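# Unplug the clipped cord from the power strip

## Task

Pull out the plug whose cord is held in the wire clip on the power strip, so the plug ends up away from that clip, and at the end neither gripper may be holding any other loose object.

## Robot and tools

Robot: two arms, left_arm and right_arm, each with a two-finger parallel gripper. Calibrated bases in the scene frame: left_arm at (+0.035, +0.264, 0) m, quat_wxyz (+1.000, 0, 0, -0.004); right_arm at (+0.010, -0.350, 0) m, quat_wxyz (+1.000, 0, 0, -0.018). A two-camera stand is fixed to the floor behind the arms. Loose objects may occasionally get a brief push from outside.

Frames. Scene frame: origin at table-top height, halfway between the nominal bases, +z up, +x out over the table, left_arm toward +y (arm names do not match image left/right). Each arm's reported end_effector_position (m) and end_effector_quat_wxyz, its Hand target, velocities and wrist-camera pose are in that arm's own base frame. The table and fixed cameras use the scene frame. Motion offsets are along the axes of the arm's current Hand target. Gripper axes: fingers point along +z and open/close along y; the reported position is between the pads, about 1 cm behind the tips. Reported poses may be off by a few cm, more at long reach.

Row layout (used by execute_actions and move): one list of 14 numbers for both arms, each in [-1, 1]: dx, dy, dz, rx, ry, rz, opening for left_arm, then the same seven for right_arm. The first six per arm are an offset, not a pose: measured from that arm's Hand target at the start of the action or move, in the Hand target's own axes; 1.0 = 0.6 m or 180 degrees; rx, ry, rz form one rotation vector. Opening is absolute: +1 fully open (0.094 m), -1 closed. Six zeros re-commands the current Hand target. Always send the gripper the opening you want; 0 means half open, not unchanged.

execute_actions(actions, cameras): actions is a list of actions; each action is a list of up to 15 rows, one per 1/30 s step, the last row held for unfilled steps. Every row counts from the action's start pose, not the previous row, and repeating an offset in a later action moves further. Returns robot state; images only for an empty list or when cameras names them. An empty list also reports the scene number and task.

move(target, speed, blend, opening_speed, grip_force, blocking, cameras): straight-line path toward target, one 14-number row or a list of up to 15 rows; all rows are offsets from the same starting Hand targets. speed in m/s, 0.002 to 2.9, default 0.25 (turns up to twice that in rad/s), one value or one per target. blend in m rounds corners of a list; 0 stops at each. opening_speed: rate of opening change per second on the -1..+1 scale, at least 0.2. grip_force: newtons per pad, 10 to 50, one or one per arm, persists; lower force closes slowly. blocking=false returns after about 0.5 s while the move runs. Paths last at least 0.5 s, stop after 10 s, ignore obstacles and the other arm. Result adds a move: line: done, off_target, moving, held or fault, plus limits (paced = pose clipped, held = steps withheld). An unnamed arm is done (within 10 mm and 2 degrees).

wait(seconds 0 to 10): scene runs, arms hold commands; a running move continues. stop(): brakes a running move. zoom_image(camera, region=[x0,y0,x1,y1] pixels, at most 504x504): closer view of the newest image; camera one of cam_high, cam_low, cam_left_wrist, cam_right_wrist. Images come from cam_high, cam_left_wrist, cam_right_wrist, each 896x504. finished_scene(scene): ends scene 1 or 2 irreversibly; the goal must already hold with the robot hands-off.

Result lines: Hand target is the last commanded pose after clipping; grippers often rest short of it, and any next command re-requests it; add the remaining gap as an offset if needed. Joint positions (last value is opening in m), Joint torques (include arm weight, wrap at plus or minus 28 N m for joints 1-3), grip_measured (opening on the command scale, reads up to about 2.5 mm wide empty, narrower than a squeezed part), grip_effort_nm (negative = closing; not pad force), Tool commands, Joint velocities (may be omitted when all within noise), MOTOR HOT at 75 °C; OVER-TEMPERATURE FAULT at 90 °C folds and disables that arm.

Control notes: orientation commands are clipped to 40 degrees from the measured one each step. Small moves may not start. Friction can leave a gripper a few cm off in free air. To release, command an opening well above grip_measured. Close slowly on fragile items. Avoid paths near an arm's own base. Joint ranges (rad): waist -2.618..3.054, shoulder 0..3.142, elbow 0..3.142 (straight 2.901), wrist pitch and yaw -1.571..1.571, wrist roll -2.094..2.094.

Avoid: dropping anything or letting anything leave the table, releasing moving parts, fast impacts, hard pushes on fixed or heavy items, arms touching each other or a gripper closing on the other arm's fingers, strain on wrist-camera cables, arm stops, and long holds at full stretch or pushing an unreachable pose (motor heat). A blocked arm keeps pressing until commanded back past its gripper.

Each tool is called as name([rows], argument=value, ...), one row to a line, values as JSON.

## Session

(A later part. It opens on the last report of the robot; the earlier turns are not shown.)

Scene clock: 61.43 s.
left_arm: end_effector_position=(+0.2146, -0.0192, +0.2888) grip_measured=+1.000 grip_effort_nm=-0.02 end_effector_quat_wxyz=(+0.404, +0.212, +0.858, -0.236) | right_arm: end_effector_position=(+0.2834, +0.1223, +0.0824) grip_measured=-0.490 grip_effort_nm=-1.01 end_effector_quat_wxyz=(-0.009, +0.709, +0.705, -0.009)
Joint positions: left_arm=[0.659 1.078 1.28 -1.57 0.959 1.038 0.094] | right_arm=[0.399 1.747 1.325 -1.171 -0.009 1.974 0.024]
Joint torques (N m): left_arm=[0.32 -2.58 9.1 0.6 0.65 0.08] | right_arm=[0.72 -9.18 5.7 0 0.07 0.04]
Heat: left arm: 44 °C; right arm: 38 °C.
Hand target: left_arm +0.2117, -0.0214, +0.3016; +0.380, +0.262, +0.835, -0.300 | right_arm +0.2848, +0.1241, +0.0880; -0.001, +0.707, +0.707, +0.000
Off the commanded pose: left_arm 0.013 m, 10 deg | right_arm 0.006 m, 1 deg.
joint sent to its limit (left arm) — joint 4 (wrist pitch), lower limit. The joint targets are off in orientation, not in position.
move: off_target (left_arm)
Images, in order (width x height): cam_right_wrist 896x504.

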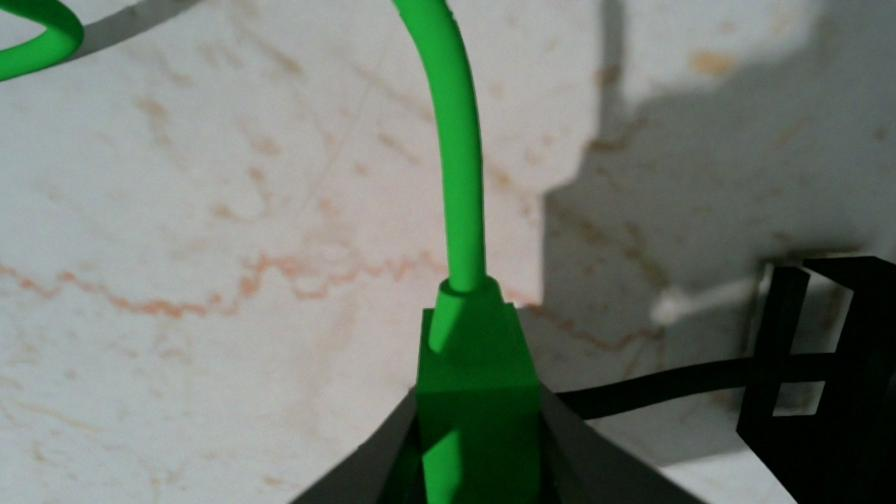

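move(target=[0,0,0,0,0,0,1,-0.13,0,0,0,0,0,-0.75], speed=0.07, cameras=["cam_right_wrist","cam_high"])

Scene clock: 63.57 s.
left_arm: end_effector_position=(+0.2146, -0.0192, +0.2888) grip_measured=+1.000 grip_effort_nm=-0.02 end_effector_quat_wxyz=(+0.404, +0.212, +0.858, -0.236) | right_arm: end_effector_position=(+0.2865, +0.1166, +0.0796) grip_measured=-0.492 grip_effort_nm=-1.01 end_effector_quat_wxyz=(-0.094, +0.689, +0.716, +0.070)
Joint positions: left_arm=[0.659 1.078 1.28 -1.57 0.959 1.038 0.094] | right_arm=[0.248 1.705 1.245 -1.09 -0.233 1.783 0.024]
Joint torques (N m): left_arm=[0.32 -2.59 9.1 0.6 0.64 0.09] | right_arm=[-7.17 -12.18 5.38 -0.72 1.98 -0.4]
Heat: left arm: 44 °C; right arm: 38 °C.
Hand target: left_arm +0.2117, -0.0214, +0.3016; +0.380, +0.262, +0.835, -0.300 | right_arm +0.2849, +0.0461, +0.0879; -0.001, +0.707, +0.707, +0.000
Off the commanded pose: left_arm 0.013 m, 10 deg | right_arm 0.071 m, 14 deg.
joint sent to its limit (left arm) — joint 4 (wrist pitch), lower limit. The joint targets are off in orientation, not in position.
move: off_target (left_arm, right_arm)
Images, in order (width x height): cam_high 896x504, cam_right_wrist 896x504.

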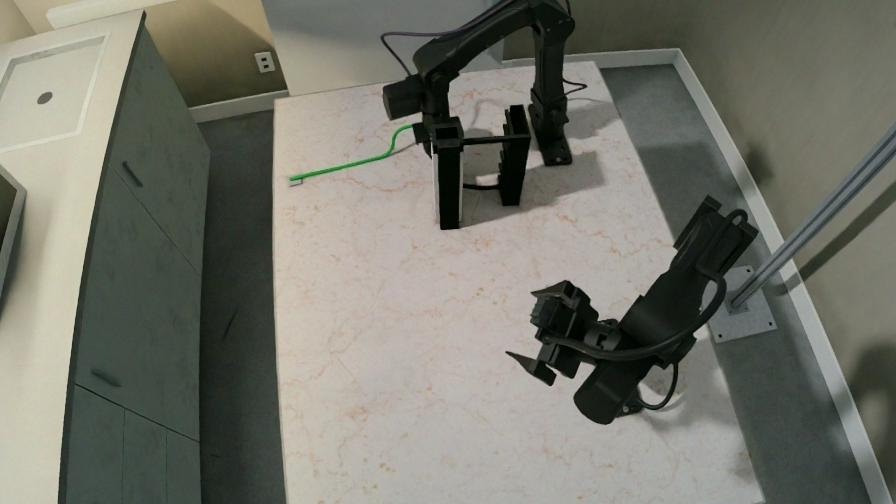

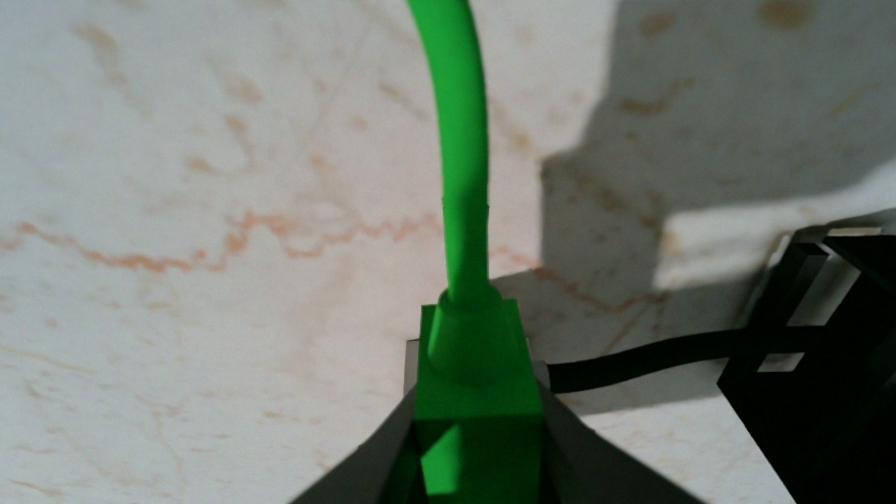

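move(target=[0,0,0,0,0,0,1,-0.08,0,0,0,0,0,-0.9], speed=0.1, cameras=["cam_right_wrist"])

Scene clock: 66.07 s.
left_arm: end_effector_position=(+0.2146, -0.0192, +0.2888) grip_measured=+1.000 grip_effort_nm=-0.02 end_effector_quat_wxyz=(+0.404, +0.212, +0.858, -0.236) | right_arm: end_effector_position=(+0.2922, +0.0012, +0.0805) grip_measured=-0.492 grip_effort_nm=-1.01 end_effector_quat_wxyz=(-0.009, +0.708, +0.706, +0.008)
Joint positions: left_arm=[0.659 1.078 1.28 -1.57 0.959 1.038 0.094] | right_arm=[-0.015 1.668 1.227 -1.131 -0.025 1.558 0.024]
Joint torques (N m): left_arm=[0.31 -2.58 9.11 0.6 0.64 0.09] | right_arm=[0.27 -9.87 5.08 -0.23 0.18 0.01]
Heat: left arm: 44 °C; right arm: 38 °C.
Hand target: left_arm +0.2117, -0.0214, +0.3016; +0.380, +0.262, +0.835, -0.300 | right_arm +0.2850, -0.0020, +0.0879; -0.001, +0.707, +0.707, +0.000
Off the commanded pose: left_arm 0.013 m, 10 deg | right_arm 0.011 m, 1 deg.
joint sent to its limit (left arm) — joint 4 (wrist pitch), lower limit. The joint targets are off in orientation, not in position.
move: off_target (left_arm, right_arm)
Images, in order (width x height): cam_right_wrist 896x504.

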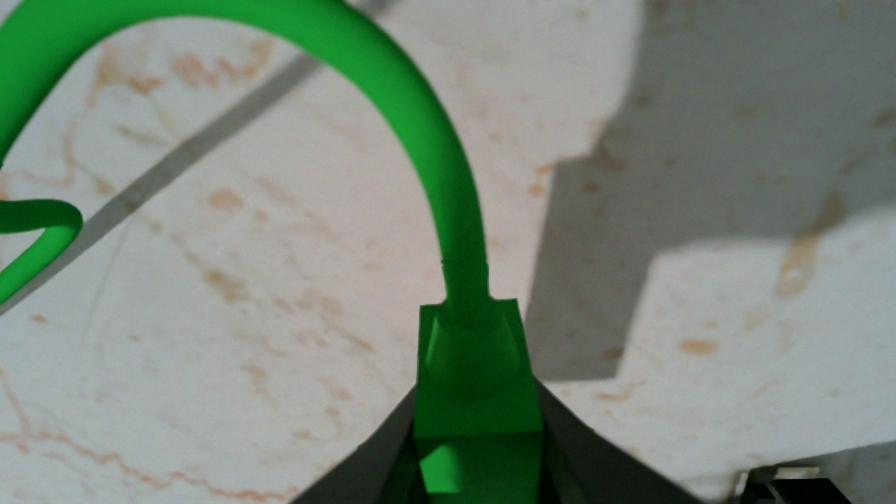

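move(target=[0,0,0,0,0,0,1,0,0,0.1,0,0,0,-0.7], speed=0.06, cameras=["cam_right_wrist"])

Scene clock: 68.20 s.
left_arm: end_effector_position=(+0.2146, -0.0192, +0.2888) grip_measured=+1.000 grip_effort_nm=-0.02 end_effector_quat_wxyz=(+0.404, +0.212, +0.858, -0.236) | right_arm: end_effector_position=(+0.2829, +0.0015, +0.0363) grip_measured=-0.492 grip_effort_nm=-1.01 end_effector_quat_wxyz=(-0.011, +0.706, +0.708, +0.008)
Joint positions: left_arm=[0.659 1.078 1.28 -1.57 0.959 1.038 0.094] | right_arm=[-0.015 1.685 1.062 -0.953 -0.026 1.552 0.024]
Joint torques (N m): left_arm=[0.32 -2.59 9.11 0.6 0.64 0.09] | right_arm=[0.42 -5.34 4.05 0.35 0.2 0.06]
Heat: left arm: 44 °C; right arm: 37 °C.
Hand target: left_arm +0.2117, -0.0214, +0.3016; +0.380, +0.262, +0.835, -0.300 | right_arm +0.2850, -0.0019, +0.0279; -0.001, +0.707, +0.707, +0.000
Off the commanded pose: left_arm 0.013 m, 10 deg | right_arm 0.009 m, 1 deg.
joint sent to its limit (left arm) — joint 4 (wrist pitch), lower limit. The joint targets are off in orientation, not in position.
move: off_target (left_arm)
Images, in order (width x height): cam_right_wrist 896x504.

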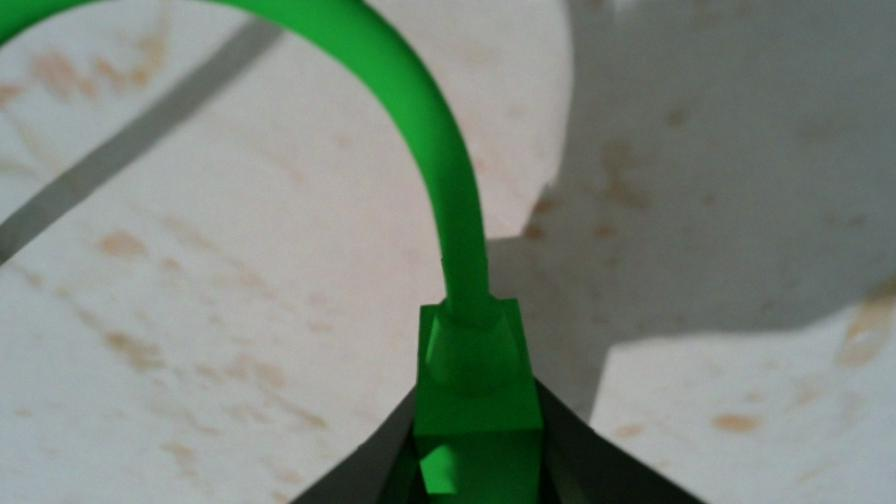

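move(target=[0,0,0,0,0,0,1,0,0,0.015,0,0,0,-0.7], speed=0.05)

Scene clock: 69.97 s.
left_arm: end_effector_position=(+0.2146, -0.0192, +0.2888) grip_measured=+1.000 grip_effort_nm=-0.02 end_effector_quat_wxyz=(+0.404, +0.212, +0.858, -0.236) | right_arm: end_effector_position=(+0.2831, -0.0006, +0.0319) grip_measured=-0.492 grip_effort_nm=-1.01 end_effector_quat_wxyz=(-0.004, +0.705, +0.709, +0.007)
Joint positions: left_arm=[0.659 1.078 1.28 -1.57 0.959 1.038 0.094] | right_arm=[-0.015 1.685 1.044 -0.926 -0.015 1.55 0.024]
Joint torques (N m): left_arm=[0.32 -2.59 9.11 0.6 0.64 0.09] | right_arm=[0.35 -4.22 3.66 0.45 0.11 0.11]
Heat: left arm: 44 °C; right arm: 37 °C.
Hand target: left_arm +0.2117, -0.0214, +0.3016; +0.380, +0.262, +0.835, -0.300 | right_arm +0.2849, -0.0019, +0.0189; -0.001, +0.707, +0.707, +0.000
Off the commanded pose: left_arm 0.013 m, 10 deg | right_arm 0.013 m, 1 deg.
joint sent to its limit (left arm) — joint 4 (wrist pitch), lower limit. The joint targets are off in orientation, not in position.
move: off_target (left_arm, right_arm)

move([
  [0,0,0,0,0,0,1,0,0,-0.013,0,0,0,-0.7],
  [0,0,0,0,0,0,1,0,0,-0.013,0,0,0,0.1],
  [0,0,0,0,0,0,1,0,0,-0.2,0,0,0,0.1],
], speed=0.12, opening_speed=1.2, cameras=["cam_right_wrist"])

Scene clock: 74.00 s.
left_arm: end_effector_position=(+0.2146, -0.0192, +0.2888) grip_measured=+1.000 grip_effort_nm=-0.02 end_effector_quat_wxyz=(+0.404, +0.212, +0.858, -0.236) | right_arm: end_effector_position=(+0.2846, -0.0007, +0.1276) grip_measured=+0.097 grip_effort_nm=0.15 end_effector_quat_wxyz=(-0.014, +0.706, +0.708, -0.003)
Joint positions: left_arm=[0.659 1.078 1.28 -1.57 0.959 1.038 0.094] | right_arm=[-0.015 1.642 1.386 -1.339 -0.014 1.553 0.052]
Joint torques (N m): left_arm=[0.32 -2.59 9.11 0.6 0.64 0.09] | right_arm=[0.38 -8.58 7.27 -0.24 0.11 0.07]
Heat: left arm: 44 °C; right arm: 37 °C.
Hand target: left_arm +0.2117, -0.0214, +0.3016; +0.380, +0.262, +0.835, -0.300 | right_arm +0.2849, -0.0020, +0.1388; -0.001, +0.707, +0.707, +0.000
Off the commanded pose: left_arm 0.013 m, 10 deg | right_arm 0.011 m, 2 deg.
joint sent to its limit (left arm) — joint 4 (wrist pitch), lower limit. The joint targets are off in orientation, not in position.
move: off_target (left_arm, right_arm)
Images, in order (width x height): cam_right_wrist 896x504.

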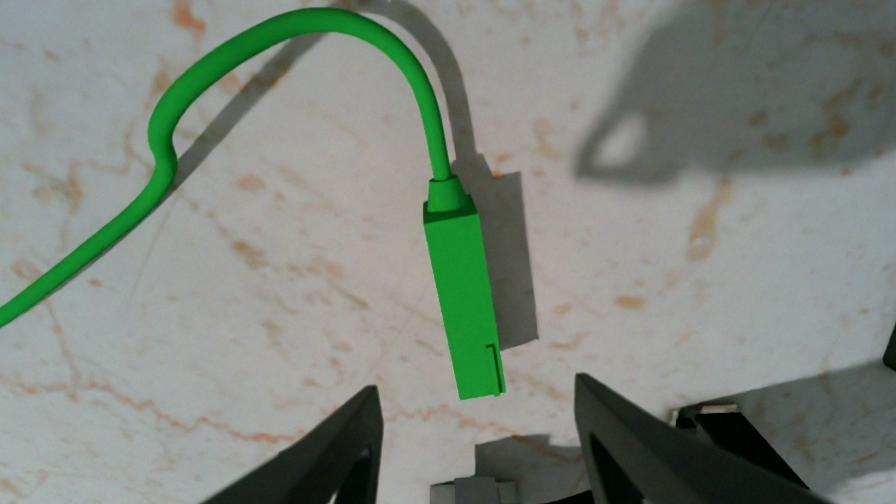

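Plug is free and clear, lying on the table.

finished_scene(scene=2)

The scene is finished: the task was done.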